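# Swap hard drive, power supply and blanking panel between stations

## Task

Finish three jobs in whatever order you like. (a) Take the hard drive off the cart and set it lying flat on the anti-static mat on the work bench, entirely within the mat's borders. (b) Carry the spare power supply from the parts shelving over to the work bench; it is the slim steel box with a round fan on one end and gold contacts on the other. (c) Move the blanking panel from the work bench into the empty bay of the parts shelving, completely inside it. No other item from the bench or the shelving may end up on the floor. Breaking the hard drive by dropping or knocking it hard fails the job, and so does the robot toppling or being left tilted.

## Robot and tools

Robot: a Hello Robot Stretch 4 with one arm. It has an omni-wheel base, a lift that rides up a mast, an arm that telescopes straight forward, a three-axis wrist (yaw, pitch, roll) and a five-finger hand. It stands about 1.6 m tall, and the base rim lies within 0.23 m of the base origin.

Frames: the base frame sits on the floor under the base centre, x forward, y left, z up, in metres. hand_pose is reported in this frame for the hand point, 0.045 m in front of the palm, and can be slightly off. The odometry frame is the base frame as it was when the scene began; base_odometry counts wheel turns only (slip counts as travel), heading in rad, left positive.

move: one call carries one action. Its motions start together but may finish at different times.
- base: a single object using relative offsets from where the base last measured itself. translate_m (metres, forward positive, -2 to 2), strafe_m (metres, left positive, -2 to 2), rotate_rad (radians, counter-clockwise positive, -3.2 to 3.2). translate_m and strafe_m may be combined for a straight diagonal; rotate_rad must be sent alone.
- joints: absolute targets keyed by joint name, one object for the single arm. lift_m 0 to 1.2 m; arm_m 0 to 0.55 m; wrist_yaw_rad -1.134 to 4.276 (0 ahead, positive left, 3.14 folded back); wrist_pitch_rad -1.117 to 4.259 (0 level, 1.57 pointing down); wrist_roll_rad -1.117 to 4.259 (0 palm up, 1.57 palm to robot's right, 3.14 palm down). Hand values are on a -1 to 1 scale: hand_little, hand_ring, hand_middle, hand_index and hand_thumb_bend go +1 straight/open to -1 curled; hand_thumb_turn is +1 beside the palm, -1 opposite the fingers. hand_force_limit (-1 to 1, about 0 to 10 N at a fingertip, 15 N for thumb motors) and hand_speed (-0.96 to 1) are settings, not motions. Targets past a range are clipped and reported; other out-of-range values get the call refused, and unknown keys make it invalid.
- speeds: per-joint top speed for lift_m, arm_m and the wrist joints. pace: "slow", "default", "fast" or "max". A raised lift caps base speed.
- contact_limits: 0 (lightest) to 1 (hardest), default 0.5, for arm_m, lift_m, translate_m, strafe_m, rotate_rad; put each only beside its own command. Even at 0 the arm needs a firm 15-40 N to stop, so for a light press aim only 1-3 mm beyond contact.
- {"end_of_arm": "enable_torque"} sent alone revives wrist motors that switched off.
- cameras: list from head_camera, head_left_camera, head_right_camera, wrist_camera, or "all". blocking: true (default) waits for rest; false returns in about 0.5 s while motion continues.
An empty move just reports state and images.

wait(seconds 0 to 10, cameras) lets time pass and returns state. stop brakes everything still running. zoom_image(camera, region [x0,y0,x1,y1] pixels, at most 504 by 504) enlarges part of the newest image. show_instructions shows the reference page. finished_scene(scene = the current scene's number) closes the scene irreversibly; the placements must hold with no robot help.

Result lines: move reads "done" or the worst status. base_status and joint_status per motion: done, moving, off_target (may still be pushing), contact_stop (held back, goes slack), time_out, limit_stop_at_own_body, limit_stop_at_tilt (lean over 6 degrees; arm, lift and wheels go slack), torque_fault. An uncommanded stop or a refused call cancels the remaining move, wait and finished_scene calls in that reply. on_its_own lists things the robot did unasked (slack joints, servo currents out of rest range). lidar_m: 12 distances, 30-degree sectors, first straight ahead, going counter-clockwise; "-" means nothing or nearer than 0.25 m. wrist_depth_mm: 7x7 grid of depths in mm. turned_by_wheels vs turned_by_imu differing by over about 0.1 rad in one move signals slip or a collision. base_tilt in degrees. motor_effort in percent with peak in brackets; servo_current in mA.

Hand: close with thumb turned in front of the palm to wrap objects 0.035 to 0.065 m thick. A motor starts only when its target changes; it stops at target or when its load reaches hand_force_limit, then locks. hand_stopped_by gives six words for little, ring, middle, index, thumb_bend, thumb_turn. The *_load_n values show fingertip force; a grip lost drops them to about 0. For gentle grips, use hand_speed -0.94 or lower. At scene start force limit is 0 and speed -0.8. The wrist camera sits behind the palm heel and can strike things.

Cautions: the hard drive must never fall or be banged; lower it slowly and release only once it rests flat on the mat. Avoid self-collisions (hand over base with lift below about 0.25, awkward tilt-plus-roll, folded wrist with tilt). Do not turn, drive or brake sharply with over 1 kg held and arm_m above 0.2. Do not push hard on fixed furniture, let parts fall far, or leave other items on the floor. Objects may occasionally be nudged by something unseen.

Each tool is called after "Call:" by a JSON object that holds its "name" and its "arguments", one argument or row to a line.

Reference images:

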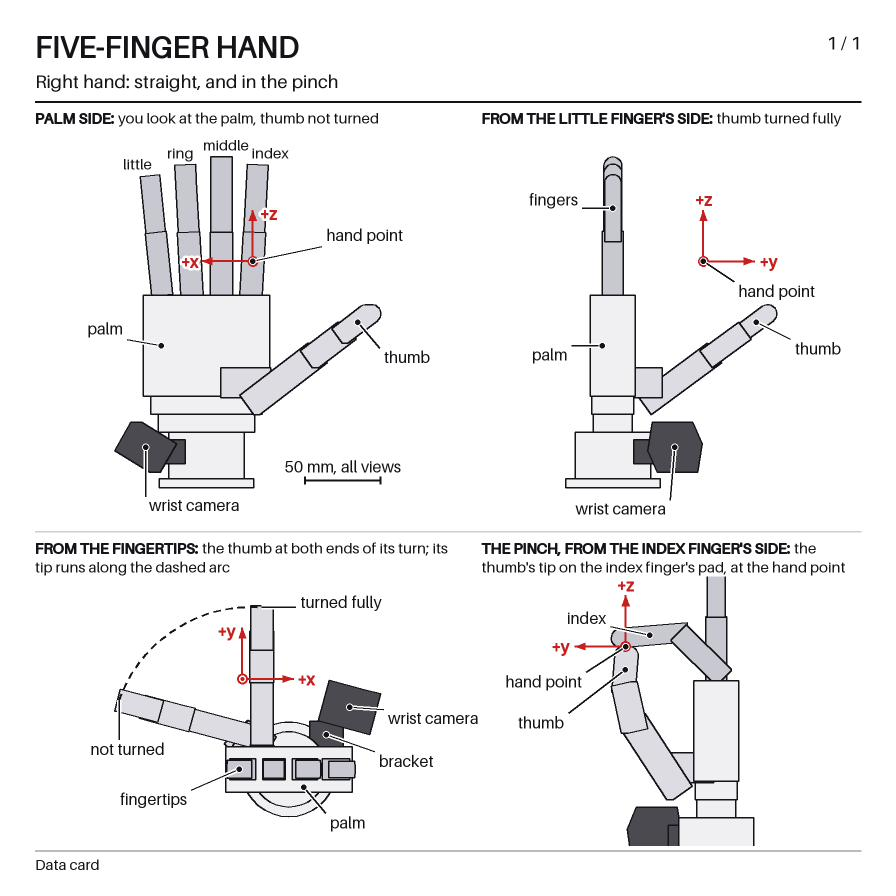

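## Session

Call:
{"name": "move", "arguments": {

}}

Scene clock: 0.00 s.
base_odometry: x=+0.000 y=+0.000 heading=+0.000
turned_by_wheels: +0.000
turned_by_imu: +0.000
base_tilt: forward=-0.5 right=-0.4
lidar_m: 0.93 0.69 0.68 1.86 1.40 1.37 2.28 1.88 1.82 1.58 2.66 2.19
base_status: not commanded
joint_positions: lift_m=+0.215 arm_m=+0.002 wrist_yaw_rad=+3.213 wrist_pitch_rad=+0.003 wrist_roll_rad=+0.000 hand_little=+1.000 hand_ring=+1.000 hand_middle=+1.000 hand_index=+1.000 hand_thumb_turn=+1.000 hand_thumb_bend=+1.000 hand_force_limit=+0.000 hand_speed=-0.800
joint_status: not commanded
measured_speeds: all 0
hand_stopped_by: target,target,target,target,target,target
little_load_n: 0.0
ring_load_n: 0.0
middle_load_n: 0.0
index_load_n: 0.0
thumb_bend_load_n: 0.0
thumb_turn_load_n: 0.0
motor_effort: lift_m=+19 arm_m=+0 wheel_0=-1 wheel_1=+0 wheel_2=-1
servo_current: wrist_yaw_rad=52 wrist_pitch_rad=39 wrist_roll_rad=39
hand_pose: x=-0.0565 y=+0.1021 z=+0.4529 quat_wxyz=(-0.517, -0.518, +0.483, +0.481) (m; base frame)
wrist_depth_mm: - 138 249 - - - - / - 119 137 - - - - / - 114 143 - - 1983 - / - 135 171 - - - - / 138 - - - - - - / 217 1756 1983 221 1983 - - / 218 1160 116 - - - -
pictures: head_camera, head_left_camera, head_right_camera, wrist_camera
Images, in order (width x height): head_camera 420x560, head_left_camera 420x672, head_right_camera 420x672, wrist_camera 616x392.

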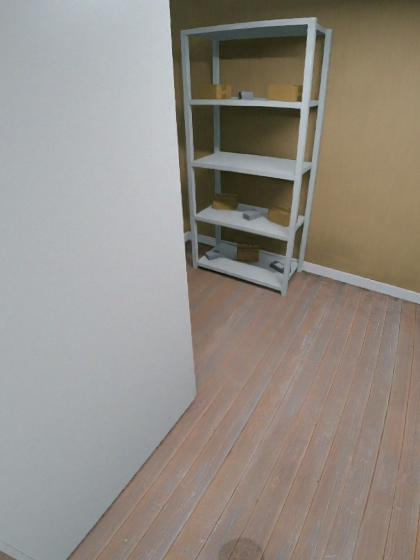

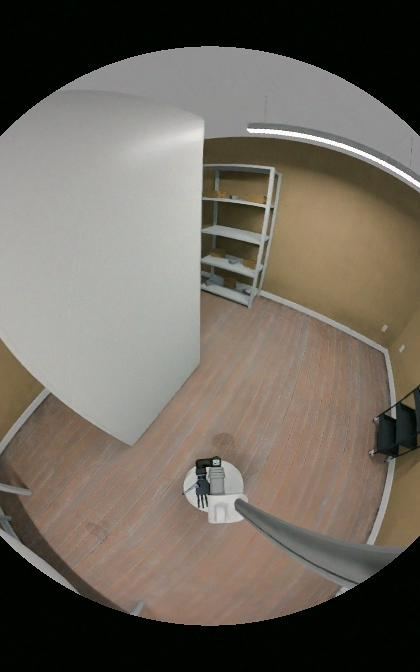

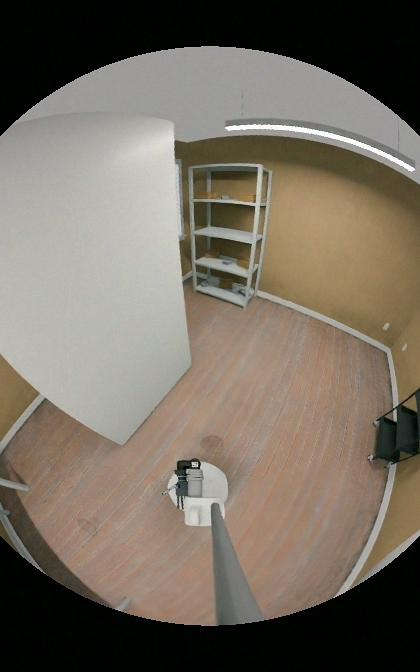

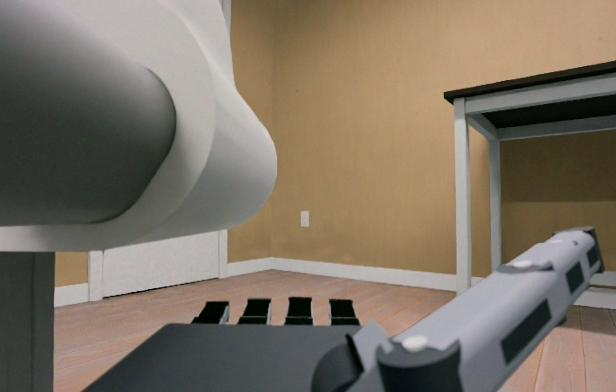

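Call:
{"name": "move", "arguments": {
  "base": {"rotate_rad": -1.2},
  "cameras": ["head_camera"]
}}

Call:
{"name": "move", "arguments": {
  "base": {"rotate_rad": -2.6},
  "cameras": ["head_camera", "head_left_camera"]
}}

Scene clock: 7.20 s.
move: done
base_odometry: x=+0.000 y=+0.000 heading=-1.200
turned_by_wheels: -1.200
turned_by_imu: -1.174
base_tilt: forward=-0.5 right=-0.5
lidar_m: 1.83 2.57 1.08 0.73 0.67 1.98 1.45 1.36 1.41 1.95 1.83 1.59
base_status: done
joint_positions: lift_m=+0.215 arm_m=+0.002 wrist_yaw_rad=+3.213 wrist_pitch_rad=+0.003 wrist_roll_rad=+0.000 hand_little=+1.000 hand_ring=+1.000 hand_middle=+1.000 hand_index=+1.000 hand_thumb_turn=+1.000 hand_thumb_bend=+1.000 hand_force_limit=+0.000 hand_speed=-0.800
joint_status: not commanded
measured_speeds: all 0
hand_stopped_by: target,target,target,target,target,target
little_load_n: 0.0
ring_load_n: 0.0
middle_load_n: 0.0
index_load_n: 0.0
thumb_bend_load_n: 0.0
thumb_turn_load_n: 0.0
motor_effort: lift_m=+19(20) arm_m=+3(4) wheel_0=+0(8) wheel_1=-1(7) wheel_2=-1(7)
servo_current: wrist_yaw_rad=39(46) wrist_pitch_rad=46(72) wrist_roll_rad=39(72)
hand_pose: x=-0.0565 y=+0.1021 z=+0.4529 quat_wxyz=(-0.517, -0.518, +0.483, +0.481) (m; base frame)
wrist_depth_mm: - 138 252 - - - - / - 116 143 - - - - / - 116 143 - - - - / - 135 168 - - - - / 138 - - - - - - / 219 1708 - 221 - - - / 219 1160 116 - - - -
pictures: head_camera
Images, in order (width x height): head_camera 420x560.

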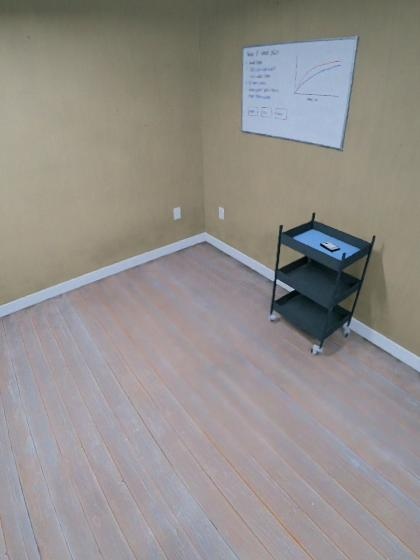

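Scene clock: 9.80 s.
move: done
base_odometry: x=+0.000 y=+0.000 heading=+2.483
turned_by_wheels: -2.600
turned_by_imu: -2.546
base_tilt: forward=-0.7 right=-0.5
lidar_m: 1.36 2.18 1.95 1.83 1.63 2.45 2.59 1.04 0.72 0.68 1.94 1.44
base_status: done
joint_positions: lift_m=+0.215 arm_m=+0.002 wrist_yaw_rad=+3.213 wrist_pitch_rad=+0.003 wrist_roll_rad=+0.000 hand_little=+1.000 hand_ring=+1.000 hand_middle=+1.000 hand_index=+1.000 hand_thumb_turn=+1.000 hand_thumb_bend=+1.000 hand_force_limit=+0.000 hand_speed=-0.800
joint_status: not commanded
measured_speeds: all 0
hand_stopped_by: target,target,target,target,target,target
little_load_n: 0.0
ring_load_n: 0.0
middle_load_n: 0.0
index_load_n: 0.0
thumb_bend_load_n: 0.0
thumb_turn_load_n: 0.0
motor_effort: lift_m=+20(20) arm_m=-4(4) wheel_0=-1(8) wheel_1=+0(7) wheel_2=+0(8)
servo_current: wrist_yaw_rad=39(46) wrist_pitch_rad=33(72) wrist_roll_rad=52(72)
hand_pose: x=-0.0565 y=+0.1021 z=+0.4529 quat_wxyz=(-0.517, -0.518, +0.483, +0.481) (m; base frame)
wrist_depth_mm: - 139 253 - - - - / - 116 143 - - - - / - 116 143 - - - - / - 135 168 - - - - / 204 - - - - - - / 220 1808 - 220 - - - / 219 1160 116 - - - -
pictures: head_camera, head_left_camera
Images, in order (width x height): head_camera 420x560, head_left_camera 420x672.

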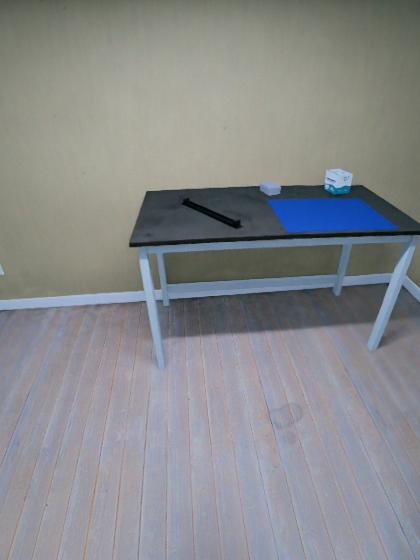

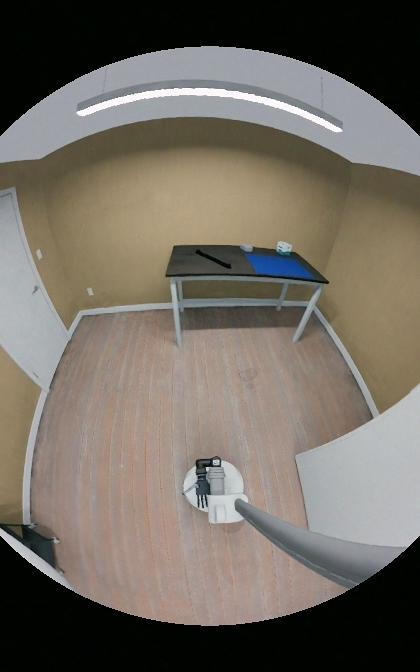

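Call:
{"name": "move", "arguments": {
  "base": {"rotate_rad": 1.571},
  "joints": {"lift_m": 1.0}
}}

Call:
{"name": "move", "arguments": {
  "base": {"translate_m": 0.45, "strafe_m": 0.95},
  "joints": {"wrist_yaw_rad": 0},
  "cameras": ["head_camera", "head_left_camera"]
}}

Scene clock: 32.77 s.
move: done
base_odometry: x=+0.000 y=+0.000 heading=-2.229
turned_by_wheels: +1.571
turned_by_imu: +1.541
base_tilt: forward=-0.6 right=-0.4
lidar_m: 1.82 1.60 2.42 2.59 1.08 0.73 0.69 1.95 1.47 1.36 2.20 1.96
base_status: done
joint_positions: lift_m=+1.000 arm_m=+0.002 wrist_yaw_rad=+3.213 wrist_pitch_rad=+0.003 wrist_roll_rad=+0.000 hand_little=+1.000 hand_ring=+1.000 hand_middle=+1.000 hand_index=+1.000 hand_thumb_turn=+1.000 hand_thumb_bend=+1.000 hand_force_limit=+0.000 hand_speed=-0.800
joint_status: all done
measured_speeds: all 0
hand_stopped_by: target,target,target,target,target,target
little_load_n: 0.0
ring_load_n: 0.0
middle_load_n: 0.0
index_load_n: 0.5
thumb_bend_load_n: 0.0
thumb_turn_load_n: 0.0
motor_effort: lift_m=+22(28) arm_m=-4(4) wheel_0=-1(8) wheel_1=+0(6) wheel_2=+0(9)
servo_current: wrist_yaw_rad=33(52) wrist_pitch_rad=59(78) wrist_roll_rad=59(65)
hand_pose: x=-0.0565 y=+0.1021 z=+1.2375 quat_wxyz=(-0.517, -0.518, +0.483, +0.481) (m; base frame)
wrist_depth_mm: - 139 205 - - - - / - 116 140 - - - - / - 116 144 - - - - / - 135 168 - - - - / 138 - - - - - - / 211 - 809 171 - - - / 211 - 116 - - - -
pictures: none

Scene clock: 37.77 s.
move: done
base_odometry: x=+0.476 y=-0.937 heading=-2.229
turned_by_wheels: +0.000
turned_by_imu: +0.004
base_tilt: forward=-0.6 right=-0.5
lidar_m: 0.88 0.89 1.76 1.66 1.72 1.66 1.19 1.23 2.46 2.30 2.04 1.40
base_status: done
joint_positions: lift_m=+1.000 arm_m=+0.002 wrist_yaw_rad=+0.002 wrist_pitch_rad=+0.003 wrist_roll_rad=+0.000 hand_little=+1.000 hand_ring=+1.000 hand_middle=+1.000 hand_index=+1.000 hand_thumb_turn=+1.000 hand_thumb_bend=+1.000 hand_force_limit=+0.000 hand_speed=-0.800
joint_status: all done
measured_speeds: all 0
hand_stopped_by: target,target,target,target,target,target
little_load_n: 0.0
ring_load_n: 0.0
middle_load_n: -0.5
index_load_n: 0.0
thumb_bend_load_n: 0.0
thumb_turn_load_n: 0.0
motor_effort: lift_m=+21(23) arm_m=+2(4) wheel_0=+0(8) wheel_1=-2(9) wheel_2=+1(6)
servo_current: wrist_yaw_rad=26(111) wrist_pitch_rad=33(65) wrist_roll_rad=46(78)
hand_pose: x=+0.3949 y=-0.1178 z=+1.2375 quat_wxyz=(+0.499, +0.500, +0.501, +0.500) (m; base frame)
wrist_depth_mm: - - - - - - - / - - - - - - - / - - - - - - - / - - - - - - - / - - - - - - - / - - - 171 - - - / - - 116 - - - -
pictures: head_camera, head_left_camera
Images, in order (width x height): head_camera 420x560, head_left_camera 420x672.

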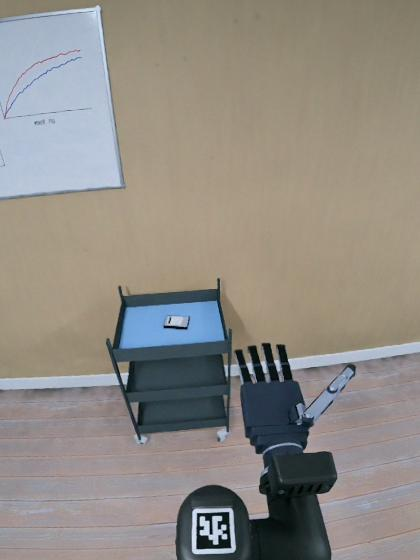

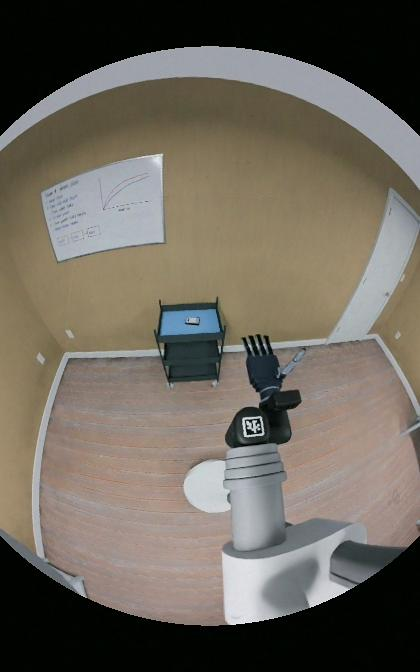

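Call:
{"name": "move", "arguments": {
  "base": {"translate_m": 0.36, "strafe_m": 0.22},
  "joints": {"wrist_pitch_rad": 1.57}
}}

Call:
{"name": "move", "arguments": {
  "joints": {"arm_m": 0.42},
  "cameras": ["head_camera", "wrist_camera"]
}}

Call:
{"name": "zoom_image", "arguments": {
  "camera": "wrist_camera",
  "region": [200, 70, 400, 270]
}}

Scene clock: 48.03 s.
move: done
base_odometry: x=+0.430 y=-1.357 heading=-2.229
turned_by_wheels: +0.000
turned_by_imu: +0.002
base_tilt: forward=-0.6 right=-0.4
lidar_m: 0.50 0.52 1.26 1.47 1.52 1.81 1.58 1.60 2.64 2.54 1.46 0.56
base_status: done
joint_positions: lift_m=+1.000 arm_m=+0.002 wrist_yaw_rad=+0.002 wrist_pitch_rad=+1.567 wrist_roll_rad=+0.000 hand_little=+1.000 hand_ring=+1.000 hand_middle=+1.000 hand_index=+1.000 hand_thumb_turn=+1.000 hand_thumb_bend=+1.000 hand_force_limit=+0.000 hand_speed=-0.800
joint_status: all done
measured_speeds: all 0
hand_stopped_by: target,target,target,target,target,target
little_load_n: 0.0
ring_load_n: 0.0
middle_load_n: 0.0
index_load_n: 0.0
thumb_bend_load_n: 0.0
thumb_turn_load_n: 0.0
motor_effort: lift_m=+21(22) arm_m=+3(4) wheel_0=+0(5) wheel_1=-1(8) wheel_2=+0(10)
servo_current: wrist_yaw_rad=39(52) wrist_pitch_rad=46(98) wrist_roll_rad=59(85)
hand_pose: x=+0.2342 y=-0.1181 z=+0.9568 quat_wxyz=(+0.001, +0.706, +0.708, +0.001) (m; base frame)
wrist_depth_mm: 1160 1160 715 - 1182 1138 1182 / 1138 1138 1138 - 1118 1160 1160 / 1160 1138 1138 1138 1138 1182 1160 / 1138 1118 1160 1138 1118 1118 1160 / 1138 1118 917 917 1118 1118 - / 1098 1118 904 221 1118 - - / 1138 1078 116 - - - -
pictures: none

Scene clock: 50.37 s.
move: done
base_odometry: x=+0.430 y=-1.357 heading=-2.229
turned_by_wheels: +0.000
turned_by_imu: +0.001
base_tilt: forward=-0.5 right=-0.5
lidar_m: 0.52 0.53 1.26 1.48 1.51 1.82 1.59 1.60 2.63 2.56 1.46 0.56
base_status: not commanded
joint_positions: lift_m=+1.000 arm_m=+0.420 wrist_yaw_rad=+0.002 wrist_pitch_rad=+1.568 wrist_roll_rad=+0.000 hand_little=+1.000 hand_ring=+1.000 hand_middle=+1.000 hand_index=+1.000 hand_thumb_turn=+1.000 hand_thumb_bend=+1.000 hand_force_limit=+0.000 hand_speed=-0.800
joint_status: all done
measured_speeds: all 0
hand_stopped_by: target,target,target,target,target,target
little_load_n: 0.0
ring_load_n: 0.0
middle_load_n: 0.0
index_load_n: 0.0
thumb_bend_load_n: 0.0
thumb_turn_load_n: 0.0
motor_effort: lift_m=+21(22) arm_m=+4(7) wheel_0=+0(0) wheel_1=-1(1) wheel_2=+0(1)
servo_current: wrist_yaw_rad=33(46) wrist_pitch_rad=20(65) wrist_roll_rad=46(78)
hand_pose: x=+0.6519 y=-0.1181 z=+0.9568 quat_wxyz=(+0.001, +0.706, +0.708, +0.001) (m; base frame)
wrist_depth_mm: - - - - - - - / - - - - - - - / 1118 452 - 439 - 1160 1138 / 1118 455 - - - 1118 1160 / 1138 449 - - - 449 - / 1098 1098 - 172 - - - / 1078 1118 116 - - - -
pictures: head_camera, wrist_camera
Images, in order (width x height): head_camera 420x560, wrist_camera 616x392.

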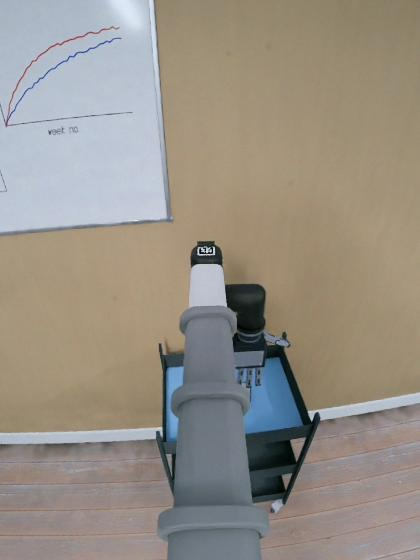

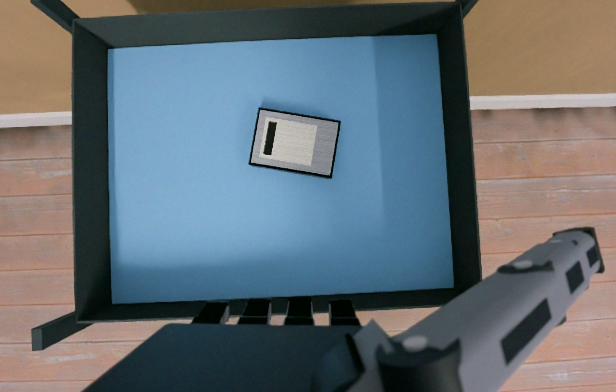

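Scaled by 2.520.

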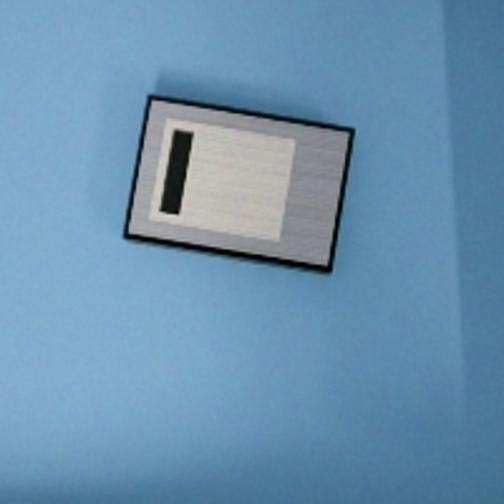

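Call:
{"name": "move", "arguments": {
  "base": {"strafe_m": 0.0157},
  "joints": {"lift_m": 0.95, "arm_m": 0.3, "wrist_yaw_rad": -0.16, "wrist_pitch_rad": 0.592, "wrist_roll_rad": 3.14, "hand_thumb_turn": -1, "hand_index": 0.6, "hand_middle": 0.6, "hand_ring": 0.7, "hand_little": 0.7}
}}

Call:
{"name": "move", "arguments": {
  "joints": {"arm_m": 0.426, "lift_m": 0.74},
  "pace": "slow",
  "cameras": ["head_camera", "wrist_camera"]
}}

Call:
{"name": "zoom_image", "arguments": {
  "camera": "wrist_camera",
  "region": [150, 0, 450, 220]
}}

Scene clock: 83.00 s.
move: done
base_odometry: x=+0.442 y=-1.366 heading=-2.229
turned_by_wheels: +0.000
turned_by_imu: +0.002
base_tilt: forward=-0.6 right=-0.5
lidar_m: 0.51 0.96 1.26 1.47 1.50 1.81 1.59 1.61 2.65 2.57 1.46 0.56
base_status: done
joint_positions: lift_m=+0.950 arm_m=+0.300 wrist_yaw_rad=-0.158 wrist_pitch_rad=+0.602 wrist_roll_rad=+3.137 hand_little=+0.700 hand_ring=+0.700 hand_middle=+0.600 hand_index=+0.600 hand_thumb_turn=-1.000 hand_thumb_bend=+1.000 hand_force_limit=+0.000 hand_speed=-0.800
joint_status: all done
measured_speeds: all 0
hand_stopped_by: target,target,target,target,target,target
little_load_n: 0.0
ring_load_n: 0.0
middle_load_n: 0.0
index_load_n: 0.0
thumb_bend_load_n: 0.0
thumb_turn_load_n: 0.0
motor_effort: lift_m=+17(22) arm_m=-4(7) wheel_0=+0(10) wheel_1=+1(8) wheel_2=+0(3)
servo_current: wrist_yaw_rad=39(91) wrist_pitch_rad=46(189) wrist_roll_rad=65(124)
hand_pose: x=+0.6085 y=-0.0795 z=+0.9533 quat_wxyz=(-0.301, +0.576, -0.672, +0.355) (m; base frame)
wrist_depth_mm: 1098 384 - - - - 366 / 1182 - - 407 - - - / - - - - - - - / - - - - - - - / - - - - - - - / - - 170 - - - - / - - 116 - - - -
pictures: none

Scene clock: 85.53 s.
move: done
base_odometry: x=+0.442 y=-1.366 heading=-2.229
turned_by_wheels: +0.000
turned_by_imu: +0.001
base_tilt: forward=-0.5 right=-0.4
lidar_m: 0.50 0.94 1.24 1.46 1.51 1.83 1.58 1.59 2.67 2.59 1.45 0.54
base_status: not commanded
joint_positions: lift_m=+0.740 arm_m=+0.426 wrist_yaw_rad=-0.158 wrist_pitch_rad=+0.602 wrist_roll_rad=+3.137 hand_little=+0.700 hand_ring=+0.700 hand_middle=+0.600 hand_index=+0.600 hand_thumb_turn=-1.000 hand_thumb_bend=+1.000 hand_force_limit=+0.000 hand_speed=-0.800
joint_status: all done
measured_speeds: all 0
hand_stopped_by: target,target,target,target,target,target
little_load_n: 0.0
ring_load_n: 0.0
middle_load_n: 0.0
index_load_n: 0.0
thumb_bend_load_n: 0.0
thumb_turn_load_n: 0.0
motor_effort: lift_m=+17(21) arm_m=+4(7) wheel_0=+0(1) wheel_1=+0(0) wheel_2=+0(1)
servo_current: wrist_yaw_rad=52(52) wrist_pitch_rad=59(78) wrist_roll_rad=52(78)
hand_pose: x=+0.7345 y=-0.0795 z=+0.7434 quat_wxyz=(-0.302, +0.576, -0.672, +0.355) (m; base frame)
wrist_depth_mm: 180 180 175 175 174 173 175 / 202 201 187 177 185 197 196 / 231 236 228 206 224 230 228 / 247 273 270 267 - 264 263 / 251 317 - - - - - / - 307 170 - - - - / - - 115 - - - -
pictures: head_camera, wrist_camera
Images, in order (width x height): head_camera 420x560, wrist_camera 616x392.

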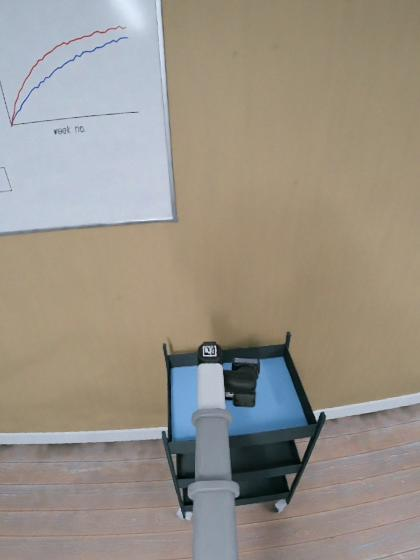

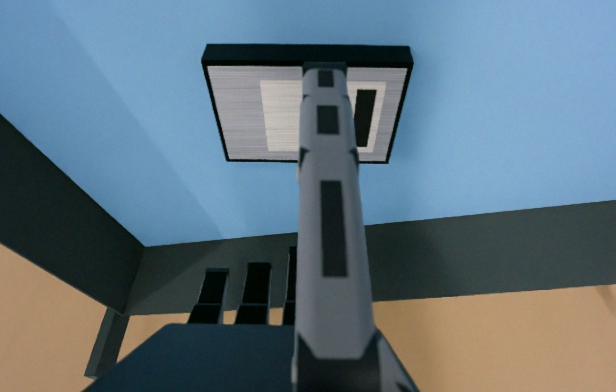

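Scaled by 1.680.

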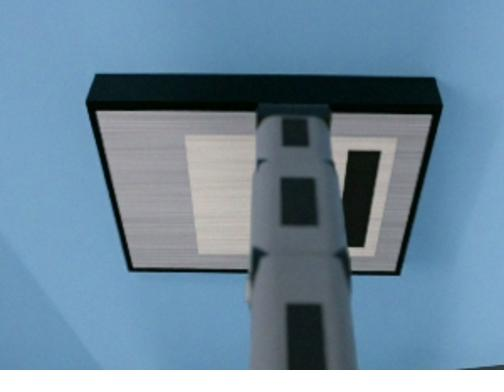

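Call:
{"name": "move", "arguments": {
  "joints": {"arm_m": 0.435, "lift_m": 0.705, "hand_speed": -0.92, "hand_force_limit": -0.4},
  "pace": "slow",
  "contact_limits": {"lift_m": 0.15},
  "cameras": ["wrist_camera"]
}}

Call:
{"name": "move", "arguments": {
  "joints": {"lift_m": 0.693},
  "speeds": {"lift_m": 0.03},
  "contact_limits": {"lift_m": 0.15},
  "cameras": ["wrist_camera"]
}}

Call:
{"name": "zoom_image", "arguments": {
  "camera": "wrist_camera",
  "region": [150, 0, 450, 220]
}}

Scene clock: 95.47 s.
move: done
base_odometry: x=+0.442 y=-1.366 heading=-2.229
turned_by_wheels: +0.000
turned_by_imu: +0.001
base_tilt: forward=-0.7 right=-0.5
lidar_m: 0.52 0.95 1.26 1.47 1.49 1.81 1.58 1.61 2.66 2.58 1.45 0.55
base_status: not commanded
joint_positions: lift_m=+0.705 arm_m=+0.435 wrist_yaw_rad=-0.158 wrist_pitch_rad=+0.602 wrist_roll_rad=+3.137 hand_little=+0.700 hand_ring=+0.700 hand_middle=+0.600 hand_index=+0.600 hand_thumb_turn=-1.000 hand_thumb_bend=+1.000 hand_force_limit=-0.400 hand_speed=-0.920
joint_status: all done
measured_speeds: all 0
hand_stopped_by: target,target,target,target,target,target
little_load_n: 0.0
ring_load_n: 0.0
middle_load_n: 0.0
index_load_n: 0.0
thumb_bend_load_n: 0.0
thumb_turn_load_n: 0.0
motor_effort: lift_m=+17(20) arm_m=+4(6) wheel_0=-1(1) wheel_1=+0(0) wheel_2=+0(1)
servo_current: wrist_yaw_rad=33(52) wrist_pitch_rad=65(78) wrist_roll_rad=59(72)
contact_limits: lift_m 0.15
hand_pose: x=+0.7435 y=-0.0795 z=+0.7084 quat_wxyz=(-0.302, +0.576, -0.672, +0.355) (m; base frame)
wrist_depth_mm: 139 139 139 142 137 137 - / 160 155 149 146 148 161 - / 187 187 165 158 169 182 180 / 227 225 215 197 219 219 216 / 242 282 265 251 - 259 252 / 244 290 170 - - 243 235 / - - 116 - - - 296
pictures: wrist_camera
Images, in order (width x height): wrist_camera 616x392.

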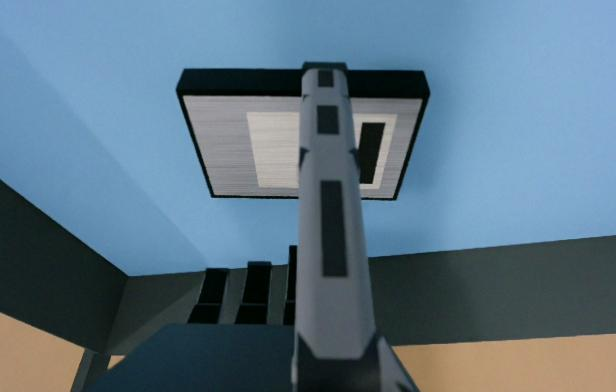

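Scene clock: 96.27 s.
move: done
base_odometry: x=+0.442 y=-1.366 heading=-2.229
turned_by_wheels: +0.000
turned_by_imu: +0.000
base_tilt: forward=-0.6 right=-0.5
lidar_m: 0.51 0.96 1.25 1.46 1.49 1.82 1.60 1.61 2.64 2.58 1.46 0.55
base_status: not commanded
joint_positions: lift_m=+0.693 arm_m=+0.435 wrist_yaw_rad=-0.158 wrist_pitch_rad=+0.602 wrist_roll_rad=+3.137 hand_little=+0.700 hand_ring=+0.700 hand_middle=+0.600 hand_index=+0.600 hand_thumb_turn=-1.000 hand_thumb_bend=+1.000 hand_force_limit=-0.400 hand_speed=-0.920
joint_status: all done
measured_speeds: all 0
hand_stopped_by: target,target,target,target,target,target
little_load_n: 0.0
ring_load_n: 0.5
middle_load_n: 0.0
index_load_n: 0.0
thumb_bend_load_n: 0.0
thumb_turn_load_n: 0.0
motor_effort: lift_m=+17(19) arm_m=+4(4) wheel_0=+0(1) wheel_1=+0(1) wheel_2=+0(1)
servo_current: wrist_yaw_rad=33(52) wrist_pitch_rad=46(78) wrist_roll_rad=39(65)
contact_limits: lift_m 0.15
hand_pose: x=+0.7435 y=-0.0795 z=+0.6963 quat_wxyz=(-0.302, +0.576, -0.672, +0.355) (m; base frame)
wrist_depth_mm: 127 130 126 126 125 124 - / 145 145 140 137 142 139 - / 170 169 148 147 146 171 170 / 206 198 178 176 200 198 199 / 236 256 241 240 - 249 247 / 243 290 170 - - 243 235 / 251 - 116 - - 291 290
pictures: wrist_camera
Images, in order (width x height): wrist_camera 616x392.

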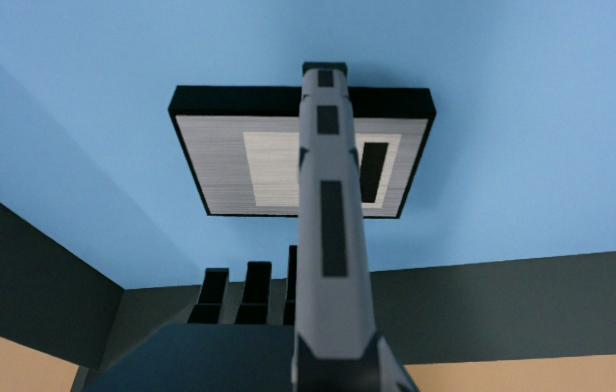

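Scaled by 1.680.

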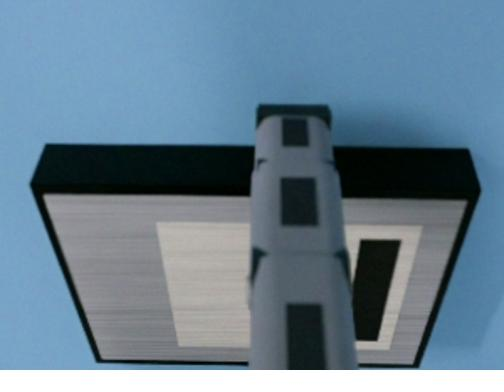

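Call:
{"name": "move", "arguments": {
  "joints": {"hand_index": 0.05, "hand_middle": 0.08},
  "cameras": ["wrist_camera"]
}}

Call:
{"name": "move", "arguments": {
  "joints": {"hand_force_limit": -0.05, "hand_index": 0.0, "hand_middle": 0.0}
}}

Call:
{"name": "move", "arguments": {
  "joints": {"hand_force_limit": -0.7, "hand_ring": 0.0},
  "cameras": ["wrist_camera"]
}}

Scene clock: 102.37 s.
move: off_target
base_odometry: x=+0.442 y=-1.366 heading=-2.229
turned_by_wheels: +0.000
turned_by_imu: +0.002
base_tilt: forward=-0.6 right=-0.5
lidar_m: 0.51 0.95 1.25 1.47 1.50 1.81 1.58 1.61 2.65 2.58 1.45 0.56
base_status: not commanded
joint_positions: lift_m=+0.693 arm_m=+0.435 wrist_yaw_rad=-0.158 wrist_pitch_rad=+0.601 wrist_roll_rad=+3.137 hand_little=+0.700 hand_ring=+0.700 hand_middle=+0.168 hand_index=+0.153 hand_thumb_turn=-1.000 hand_thumb_bend=+1.000 hand_force_limit=-0.400 hand_speed=-0.920
joint_status: hand_middle off_target (ended at +0.168, target +0.080); hand_index off_target (ended at +0.153, target +0.050)
measured_speeds: all 0
hand_stopped_by: target,target,force,force,target,target
little_load_n: 0.0
ring_load_n: 0.0
middle_load_n: 2.5
index_load_n: 3.0
thumb_bend_load_n: 1.0
thumb_turn_load_n: -0.5
motor_effort: lift_m=+17(18) arm_m=+4(4) wheel_0=+0(1) wheel_1=+0(0) wheel_2=-1(1)
servo_current: wrist_yaw_rad=39(59) wrist_pitch_rad=46(78) wrist_roll_rad=46(72)
contact_limits: lift_m 0.15
hand_pose: x=+0.7436 y=-0.0796 z=+0.6964 quat_wxyz=(-0.302, +0.576, -0.672, +0.355) (m; base frame)
wrist_depth_mm: 126 129 126 126 125 125 - / 145 145 134 134 135 138 - / 171 170 148 143 141 171 170 / 206 196 178 177 200 199 198 / 239 257 243 230 - 248 247 / 244 291 170 - - 243 236 / 251 - 116 - - 290 291
pictures: wrist_camera
Images, in order (width x height): wrist_camera 616x392.

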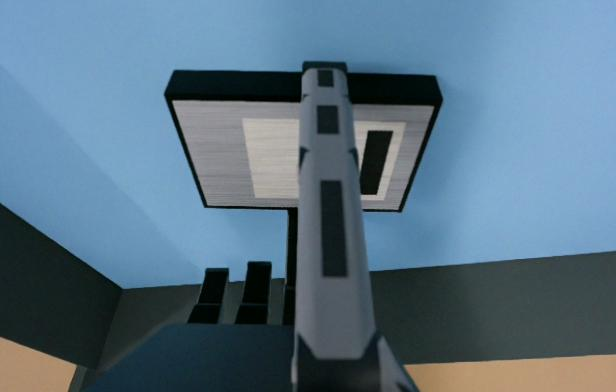

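Scene clock: 102.87 s.
move: off_target
base_odometry: x=+0.442 y=-1.366 heading=-2.229
turned_by_wheels: +0.000
turned_by_imu: +0.000
base_tilt: forward=-0.5 right=-0.6
lidar_m: 0.51 0.95 1.25 1.45 1.51 1.80 1.58 1.62 2.65 2.60 1.44 0.56
base_status: not commanded
joint_positions: lift_m=+0.693 arm_m=+0.435 wrist_yaw_rad=-0.158 wrist_pitch_rad=+0.601 wrist_roll_rad=+3.137 hand_little=+0.700 hand_ring=+0.700 hand_middle=+0.162 hand_index=+0.147 hand_thumb_turn=-1.000 hand_thumb_bend=+1.000 hand_force_limit=-0.050 hand_speed=-0.920
joint_status: hand_middle off_target (ended at +0.162, target +0.000); hand_index off_target (ended at +0.147, target +0.000); the others done
measured_speeds: all 0
hand_stopped_by: target,target,force,force,target,target
little_load_n: 0.0
ring_load_n: 0.0
middle_load_n: 5.0
index_load_n: 4.5
thumb_bend_load_n: 1.5
thumb_turn_load_n: 0.0
motor_effort: lift_m=+17(18) arm_m=+3(4) wheel_0=+0(0) wheel_1=+0(0) wheel_2=+0(1)
servo_current: wrist_yaw_rad=26(39) wrist_pitch_rad=46(65) wrist_roll_rad=39(59)
contact_limits: lift_m 0.15
hand_pose: x=+0.7436 y=-0.0796 z=+0.6964 quat_wxyz=(-0.302, +0.576, -0.672, +0.355) (m; base frame)
wrist_depth_mm: 126 130 126 126 125 125 - / 145 145 134 131 135 138 - / 171 170 148 142 141 171 170 / 206 197 178 176 200 199 199 / 239 255 243 229 - 249 246 / 246 291 170 - - 243 235 / 250 - 116 - - 293 290
pictures: none

Scene clock: 105.83 s.
move: off_target
base_odometry: x=+0.442 y=-1.366 heading=-2.229
turned_by_wheels: +0.000
turned_by_imu: +0.001
base_tilt: forward=-0.6 right=-0.5
lidar_m: 0.51 0.95 1.25 1.47 1.50 1.82 1.58 1.61 2.65 2.59 1.45 0.56
base_status: not commanded
joint_positions: lift_m=+0.693 arm_m=+0.435 wrist_yaw_rad=-0.158 wrist_pitch_rad=+0.601 wrist_roll_rad=+3.137 hand_little=+0.700 hand_ring=+0.148 hand_middle=+0.162 hand_index=+0.147 hand_thumb_turn=-1.000 hand_thumb_bend=+1.000 hand_force_limit=-0.700 hand_speed=-0.920
joint_status: hand_ring off_target (ended at +0.148, target +0.000); the others done
measured_speeds: all 0
hand_stopped_by: target,force,force,force,target,target
little_load_n: 0.0
ring_load_n: 3.0
middle_load_n: 4.0
index_load_n: 4.5
thumb_bend_load_n: 2.0
thumb_turn_load_n: 1.0
motor_effort: lift_m=+17(18) arm_m=+4(4) wheel_0=+0(1) wheel_1=+0(1) wheel_2=-1(1)
servo_current: wrist_yaw_rad=33(52) wrist_pitch_rad=59(72) wrist_roll_rad=46(78)
contact_limits: lift_m 0.15
hand_pose: x=+0.7436 y=-0.0796 z=+0.6964 quat_wxyz=(-0.302, +0.576, -0.672, +0.355) (m; base frame)
wrist_depth_mm: 126 130 126 126 125 124 - / 145 145 134 130 135 138 - / 171 170 148 146 141 171 170 / 206 197 178 176 201 199 198 / 238 255 233 - - 248 247 / 244 291 161 - - 244 234 / 251 - 116 - - 294 289
pictures: wrist_camera
Images, in order (width x height): wrist_camera 616x392.

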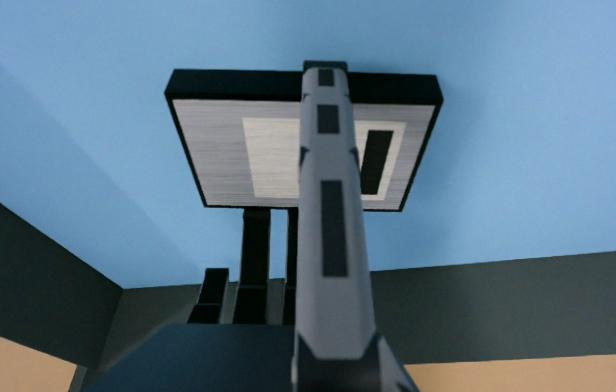

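Call:
{"name": "move", "arguments": {
  "joints": {"lift_m": 0.72},
  "speeds": {"lift_m": 0.04},
  "cameras": ["wrist_camera"]
}}

Call:
{"name": "move", "arguments": {
  "joints": {"lift_m": 1.05},
  "pace": "slow"
}}

Call:
{"name": "move", "arguments": {
  "joints": {"arm_m": 0.1},
  "pace": "default",
  "cameras": ["wrist_camera"]
}}

Scene clock: 109.83 s.
move: done
base_odometry: x=+0.442 y=-1.366 heading=-2.229
turned_by_wheels: +0.000
turned_by_imu: +0.001
base_tilt: forward=-0.6 right=-0.5
lidar_m: 0.51 0.93 1.27 1.46 1.48 1.81 1.58 1.61 2.65 2.59 1.44 0.55
base_status: not commanded
joint_positions: lift_m=+0.720 arm_m=+0.435 wrist_yaw_rad=-0.158 wrist_pitch_rad=+0.601 wrist_roll_rad=+3.137 hand_little=+0.700 hand_ring=+0.148 hand_middle=+0.162 hand_index=+0.147 hand_thumb_turn=-1.000 hand_thumb_bend=+1.001 hand_force_limit=-0.700 hand_speed=-0.920
joint_status: all done
measured_speeds: all 0
hand_stopped_by: target,force,force,force,target,target
little_load_n: 0.0
ring_load_n: 2.5
middle_load_n: 3.5
index_load_n: 4.5
thumb_bend_load_n: 2.0
thumb_turn_load_n: 1.5
motor_effort: lift_m=+23(27) arm_m=+4(4) wheel_0=+0(1) wheel_1=+0(0) wheel_2=+0(1)
servo_current: wrist_yaw_rad=33(52) wrist_pitch_rad=59(72) wrist_roll_rad=52(72)
hand_pose: x=+0.7436 y=-0.0796 z=+0.7230 quat_wxyz=(-0.302, +0.576, -0.672, +0.355) (m; base frame)
wrist_depth_mm: 158 153 153 153 152 150 - / 177 181 135 134 135 168 171 / 206 206 148 147 141 202 200 / 239 247 183 177 243 240 240 / 244 294 180 - - 260 255 / 256 293 160 - - 246 239 / - - 116 - - - 297
pictures: wrist_camera
Images, in order (width x height): wrist_camera 616x392.

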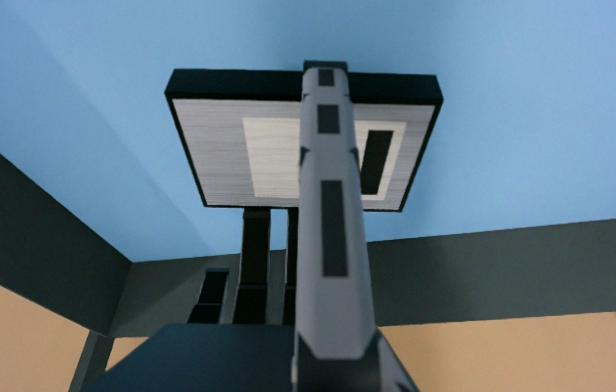

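Scene clock: 113.07 s.
move: done
base_odometry: x=+0.442 y=-1.366 heading=-2.229
turned_by_wheels: +0.000
turned_by_imu: +0.001
base_tilt: forward=-0.6 right=-0.6
lidar_m: 0.51 0.94 1.25 1.47 1.50 1.81 1.59 1.61 2.67 2.57 1.44 0.54
base_status: not commanded
joint_positions: lift_m=+1.050 arm_m=+0.435 wrist_yaw_rad=-0.158 wrist_pitch_rad=+0.601 wrist_roll_rad=+3.137 hand_little=+0.700 hand_ring=+0.148 hand_middle=+0.162 hand_index=+0.147 hand_thumb_turn=-1.000 hand_thumb_bend=+1.001 hand_force_limit=-0.700 hand_speed=-0.920
joint_status: all done
measured_speeds: all 0
hand_stopped_by: target,force,force,force,target,target
little_load_n: 0.0
ring_load_n: 2.5
middle_load_n: 4.0
index_load_n: 4.5
thumb_bend_load_n: 2.0
thumb_turn_load_n: 1.5
motor_effort: lift_m=+23(30) arm_m=+4(4) wheel_0=-1(1) wheel_1=+0(0) wheel_2=+0(1)
servo_current: wrist_yaw_rad=33(52) wrist_pitch_rad=52(78) wrist_roll_rad=59(78)
hand_pose: x=+0.7436 y=-0.0796 z=+1.0529 quat_wxyz=(-0.302, +0.576, -0.672, +0.355) (m; base frame)
wrist_depth_mm: - - 496 - - - - / - - 134 131 133 - - / - - 148 147 141 - - / - - 177 176 - - - / - - 175 - - - - / - - 161 - - - - / - - 115 - - - 297
pictures: none

Scene clock: 115.17 s.
move: done
base_odometry: x=+0.442 y=-1.366 heading=-2.229
turned_by_wheels: +0.000
turned_by_imu: +0.001
base_tilt: forward=-0.5 right=-0.5
lidar_m: 0.51 0.95 1.24 1.46 1.51 1.81 1.58 1.62 2.65 2.57 1.45 0.56
base_status: not commanded
joint_positions: lift_m=+1.050 arm_m=+0.100 wrist_yaw_rad=-0.158 wrist_pitch_rad=+0.601 wrist_roll_rad=+3.137 hand_little=+0.700 hand_ring=+0.148 hand_middle=+0.162 hand_index=+0.147 hand_thumb_turn=-1.000 hand_thumb_bend=+1.001 hand_force_limit=-0.700 hand_speed=-0.920
joint_status: all done
measured_speeds: all 0
hand_stopped_by: target,force,force,force,target,target
little_load_n: 0.0
ring_load_n: 2.5
middle_load_n: 3.5
index_load_n: 4.5
thumb_bend_load_n: 2.0
thumb_turn_load_n: 1.5
motor_effort: lift_m=+22(23) arm_m=-4(7) wheel_0=+0(1) wheel_1=+0(1) wheel_2=-1(1)
servo_current: wrist_yaw_rad=33(52) wrist_pitch_rad=59(65) wrist_roll_rad=78(78)
hand_pose: x=+0.4086 y=-0.0796 z=+1.0530 quat_wxyz=(-0.302, +0.576, -0.672, +0.355) (m; base frame)
wrist_depth_mm: 1182 1205 1138 - - 477 - / 1366 1336 134 131 133 512 - / - - 148 147 141 - - / - - 177 176 - - - / - - 176 - - - - / - - 160 - - - - / - - 116 - - - -
pictures: wrist_camera
Images, in order (width x height): wrist_camera 616x392.

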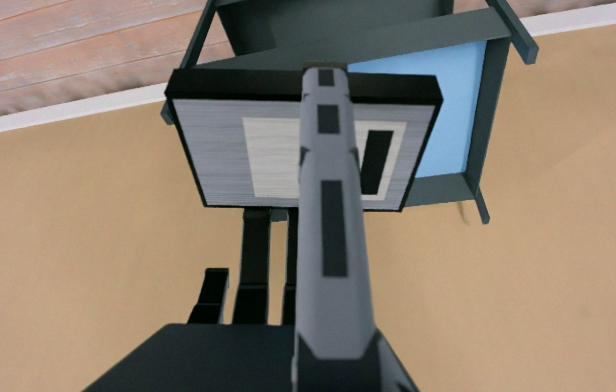

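Call:
{"name": "move", "arguments": {
  "base": {"translate_m": -0.25}
}}

Call:
{"name": "move", "arguments": {
  "base": {"rotate_rad": -1.571},
  "pace": "slow"
}}

Call:
{"name": "move", "arguments": {
  "base": {"translate_m": 1.6, "strafe_m": -0.6},
  "cameras": ["head_camera", "head_right_camera"]
}}

Scene clock: 129.37 s.
move: done
base_odometry: x=+0.595 y=-1.169 heading=-2.229
turned_by_wheels: +0.000
turned_by_imu: +0.001
base_tilt: forward=-0.7 right=-0.5
lidar_m: 0.76 1.21 1.54 1.44 1.48 1.60 1.35 1.35 1.76 2.55 1.83 0.82
base_status: done
joint_positions: lift_m=+1.050 arm_m=+0.100 wrist_yaw_rad=-0.158 wrist_pitch_rad=+0.601 wrist_roll_rad=+3.137 hand_little=+0.700 hand_ring=+0.148 hand_middle=+0.162 hand_index=+0.147 hand_thumb_turn=-1.000 hand_thumb_bend=+1.001 hand_force_limit=-0.700 hand_speed=-0.920
joint_status: not commanded
measured_speeds: all 0
hand_stopped_by: target,force,force,force,target,target
little_load_n: 0.0
ring_load_n: 2.5
middle_load_n: 3.5
index_load_n: 4.5
thumb_bend_load_n: 2.0
thumb_turn_load_n: 1.5
motor_effort: lift_m=+22(23) arm_m=-3(4) wheel_0=+0(7) wheel_1=+1(6) wheel_2=-1(11)
servo_current: wrist_yaw_rad=26(52) wrist_pitch_rad=72(78) wrist_roll_rad=33(65)
hand_pose: x=+0.4086 y=-0.0796 z=+1.0530 quat_wxyz=(-0.302, +0.576, -0.672, +0.355) (m; base frame)
wrist_depth_mm: 1182 1205 1182 1138 1118 1160 1160 / 1397 1336 135 130 135 1308 1281 / 1576 1537 148 147 141 - - / - - 177 176 - - - / - - 176 - - - - / - - 160 - - - - / - - 115 - - - -
pictures: none

Scene clock: 132.23 s.
move: done
base_odometry: x=+0.595 y=-1.169 heading=+2.483
turned_by_wheels: -1.571
turned_by_imu: -1.538
base_tilt: forward=-0.6 right=-0.6
lidar_m: 2.55 1.84 0.81 0.76 1.22 1.56 1.44 1.48 1.59 1.34 1.34 1.78
base_status: done
joint_positions: lift_m=+1.050 arm_m=+0.100 wrist_yaw_rad=-0.158 wrist_pitch_rad=+0.601 wrist_roll_rad=+3.137 hand_little=+0.700 hand_ring=+0.148 hand_middle=+0.162 hand_index=+0.147 hand_thumb_turn=-1.000 hand_thumb_bend=+1.001 hand_force_limit=-0.700 hand_speed=-0.920
joint_status: not commanded
measured_speeds: all 0
hand_stopped_by: target,force,force,force,target,target
little_load_n: -0.5
ring_load_n: 2.5
middle_load_n: 4.0
index_load_n: 4.5
thumb_bend_load_n: 2.0
thumb_turn_load_n: 1.5
motor_effort: lift_m=+23(23) arm_m=-4(4) wheel_0=+1(7) wheel_1=+2(5) wheel_2=+0(7)
servo_current: wrist_yaw_rad=33(52) wrist_pitch_rad=59(78) wrist_roll_rad=59(72)
hand_pose: x=+0.4086 y=-0.0796 z=+1.0530 quat_wxyz=(-0.302, +0.576, -0.672, +0.355) (m; base frame)
wrist_depth_mm: 1182 1205 1229 1182 1182 1160 1182 / 1366 1397 135 134 135 1336 1336 / 1576 1618 148 146 141 1537 1537 / 1863 1983 182 176 - 1863 1808 / - - - - - - - / - - 180 169 - - - / - - 116 - - - -
pictures: none

Scene clock: 139.33 s.
move: done
base_odometry: x=-0.303 y=+0.285 heading=+2.483
turned_by_wheels: +0.000
turned_by_imu: +0.003
base_tilt: forward=-0.6 right=-0.5
lidar_m: 0.95 0.96 1.99 1.89 1.90 2.00 2.99 0.97 0.70 0.95 1.43 1.01
base_status: done
joint_positions: lift_m=+1.050 arm_m=+0.100 wrist_yaw_rad=-0.158 wrist_pitch_rad=+0.601 wrist_roll_rad=+3.137 hand_little=+0.700 hand_ring=+0.148 hand_middle=+0.162 hand_index=+0.147 hand_thumb_turn=-1.000 hand_thumb_bend=+1.001 hand_force_limit=-0.700 hand_speed=-0.920
joint_status: not commanded
measured_speeds: all 0
hand_stopped_by: target,force,force,force,target,target
little_load_n: 0.0
ring_load_n: 2.5
middle_load_n: 4.0
index_load_n: 4.5
thumb_bend_load_n: 2.0
thumb_turn_load_n: 1.5
motor_effort: lift_m=+21(23) arm_m=-4(4) wheel_0=+0(9) wheel_1=+0(4) wheel_2=+1(10)
servo_current: wrist_yaw_rad=26(59) wrist_pitch_rad=59(78) wrist_roll_rad=39(72)
hand_pose: x=+0.4086 y=-0.0796 z=+1.0531 quat_wxyz=(-0.302, +0.576, -0.672, +0.355) (m; base frame)
wrist_depth_mm: 1205 1182 1182 1205 1160 1160 1182 / 1366 1336 135 134 135 1308 1366 / 1537 1576 148 146 141 1576 1537 / 1863 1983 177 176 - 1756 - / - - 175 - - - 759 / - - 160 - - - - / - - 116 - - - -
pictures: head_camera, head_right_camera
Images, in order (width x height): head_camera 420x560, head_right_camera 420x672.

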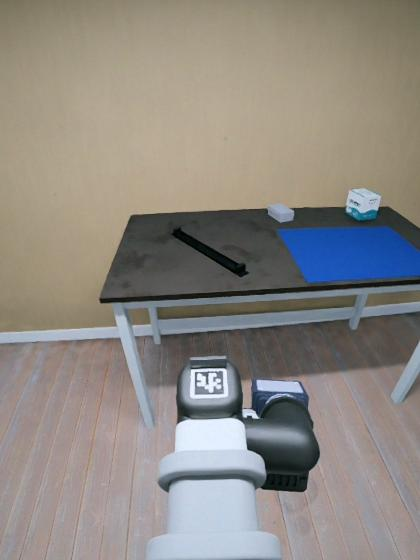

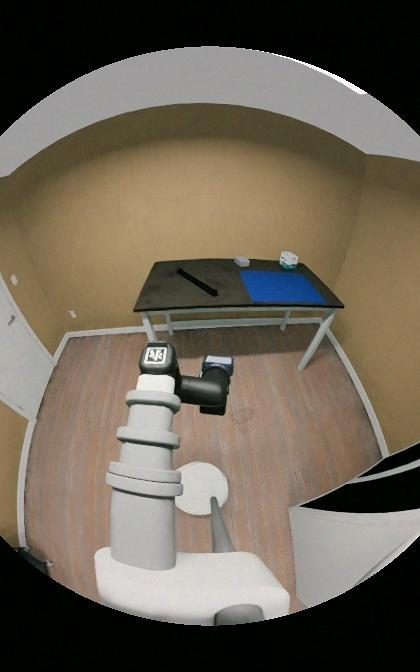

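Call:
{"name": "move", "arguments": {
  "base": {"translate_m": 0.48},
  "joints": {"lift_m": 1.08}
}}

Call:
{"name": "move", "arguments": {
  "base": {"strafe_m": -0.5}
}}

Call:
{"name": "move", "arguments": {
  "joints": {"arm_m": 0.4},
  "cameras": ["head_camera", "wrist_camera", "head_left_camera"]
}}

Scene clock: 156.33 s.
move: done
base_odometry: x=-0.683 y=+0.579 heading=+2.483
turned_by_wheels: +0.000
turned_by_imu: +0.002
base_tilt: forward=-0.6 right=-0.6
lidar_m: 0.48 0.50 1.70 1.89 1.97 2.24 3.47 0.98 1.00 1.81 0.72 0.52
base_status: done
joint_positions: lift_m=+1.080 arm_m=+0.100 wrist_yaw_rad=-0.158 wrist_pitch_rad=+0.601 wrist_roll_rad=+3.137 hand_little=+0.700 hand_ring=+0.148 hand_middle=+0.162 hand_index=+0.147 hand_thumb_turn=-1.000 hand_thumb_bend=+1.001 hand_force_limit=-0.700 hand_speed=-0.920
joint_status: all done
measured_speeds: all 0
hand_stopped_by: target,force,force,force,target,target
little_load_n: 0.0
ring_load_n: 2.5
middle_load_n: 3.5
index_load_n: 4.5
thumb_bend_load_n: 2.0
thumb_turn_load_n: 1.5
motor_effort: lift_m=+23(28) arm_m=-4(4) wheel_0=-1(9) wheel_1=+0(6) wheel_2=-1(10)
servo_current: wrist_yaw_rad=26(52) wrist_pitch_rad=72(85) wrist_roll_rad=59(65)
hand_pose: x=+0.4086 y=-0.0796 z=+1.0830 quat_wxyz=(-0.302, +0.576, -0.672, +0.355) (m; base frame)
wrist_depth_mm: 1255 1205 1255 1205 1205 1205 1205 / 1397 1397 134 134 135 1281 - / 1499 - 148 146 141 - - / - - 177 176 - - - / - - 175 - - - - / - - 161 - - - - / - - 116 - - - -
pictures: none

Scene clock: 159.33 s.
move: done
base_odometry: x=-0.377 y=+0.974 heading=+2.483
turned_by_wheels: +0.000
turned_by_imu: +0.001
base_tilt: forward=-0.6 right=-0.4
lidar_m: 0.50 0.54 0.72 2.39 2.49 2.69 0.75 0.75 0.96 1.32 0.74 0.54
base_status: done
joint_positions: lift_m=+1.080 arm_m=+0.100 wrist_yaw_rad=-0.158 wrist_pitch_rad=+0.601 wrist_roll_rad=+3.137 hand_little=+0.700 hand_ring=+0.148 hand_middle=+0.162 hand_index=+0.147 hand_thumb_turn=-1.000 hand_thumb_bend=+1.001 hand_force_limit=-0.700 hand_speed=-0.920
joint_status: not commanded
measured_speeds: all 0
hand_stopped_by: target,force,force,force,target,target
little_load_n: 0.0
ring_load_n: 2.5
middle_load_n: 3.5
index_load_n: 4.5
thumb_bend_load_n: 2.0
thumb_turn_load_n: 1.5
motor_effort: lift_m=+22(23) arm_m=-4(4) wheel_0=-2(10) wheel_1=+1(8) wheel_2=+0(5)
servo_current: wrist_yaw_rad=26(52) wrist_pitch_rad=46(78) wrist_roll_rad=33(72)
hand_pose: x=+0.4086 y=-0.0796 z=+1.0830 quat_wxyz=(-0.302, +0.576, -0.672, +0.355) (m; base frame)
wrist_depth_mm: 1229 1229 1205 1229 1229 1182 1205 / 691 1397 134 134 135 1336 1336 / - 1618 148 147 141 364 - / - - 177 176 - - - / - - 175 - - - - / - - 160 - - - - / - - 116 - - - -
pictures: none

Scene clock: 161.33 s.
move: done
base_odometry: x=-0.377 y=+0.974 heading=+2.483
turned_by_wheels: +0.000
turned_by_imu: +0.001
base_tilt: forward=-0.6 right=-0.5
lidar_m: 0.49 0.51 0.71 2.40 2.47 2.67 0.75 0.74 0.98 1.31 0.74 0.53
base_status: not commanded
joint_positions: lift_m=+1.080 arm_m=+0.400 wrist_yaw_rad=-0.158 wrist_pitch_rad=+0.601 wrist_roll_rad=+3.137 hand_little=+0.700 hand_ring=+0.148 hand_middle=+0.162 hand_index=+0.147 hand_thumb_turn=-1.000 hand_thumb_bend=+1.001 hand_force_limit=-0.700 hand_speed=-0.920
joint_status: all done
measured_speeds: all 0
hand_stopped_by: target,force,force,force,target,target
little_load_n: 0.0
ring_load_n: 2.5
middle_load_n: 3.5
index_load_n: 4.5
thumb_bend_load_n: 2.0
thumb_turn_load_n: 1.5
motor_effort: lift_m=+22(23) arm_m=+4(6) wheel_0=-2(2) wheel_1=+1(1) wheel_2=-1(1)
servo_current: wrist_yaw_rad=33(46) wrist_pitch_rad=39(78) wrist_roll_rad=72(72)
hand_pose: x=+0.7086 y=-0.0796 z=+1.0830 quat_wxyz=(-0.302, +0.576, -0.672, +0.355) (m; base frame)
wrist_depth_mm: 265 265 265 263 263 262 259 / 307 304 134 134 135 289 296 / 357 357 148 147 141 349 347 / - - 177 176 - - - / - - 178 - - - - / - - 160 - - - - / - - 115 - - - -
pictures: head_camera, head_left_camera, wrist_camera
Images, in order (width x height): head_camera 420x560, head_left_camera 420x672, wrist_camera 616x392.

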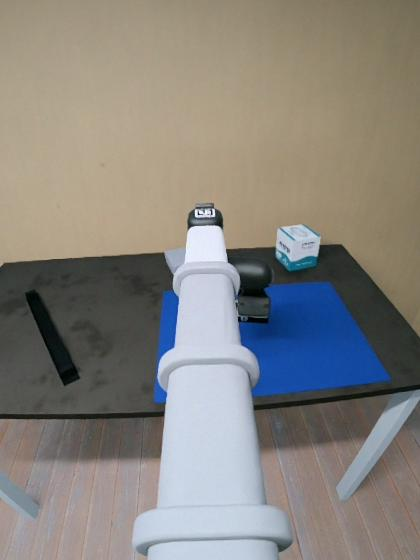

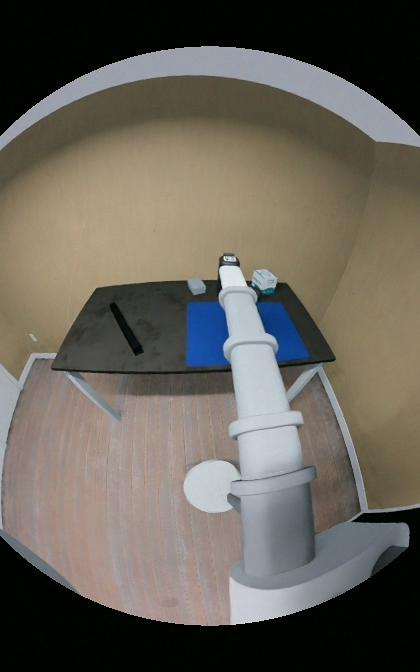

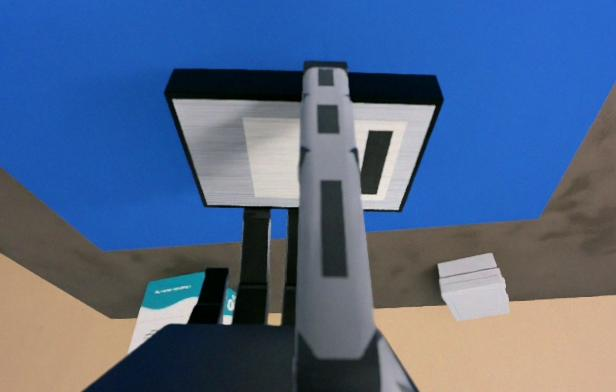

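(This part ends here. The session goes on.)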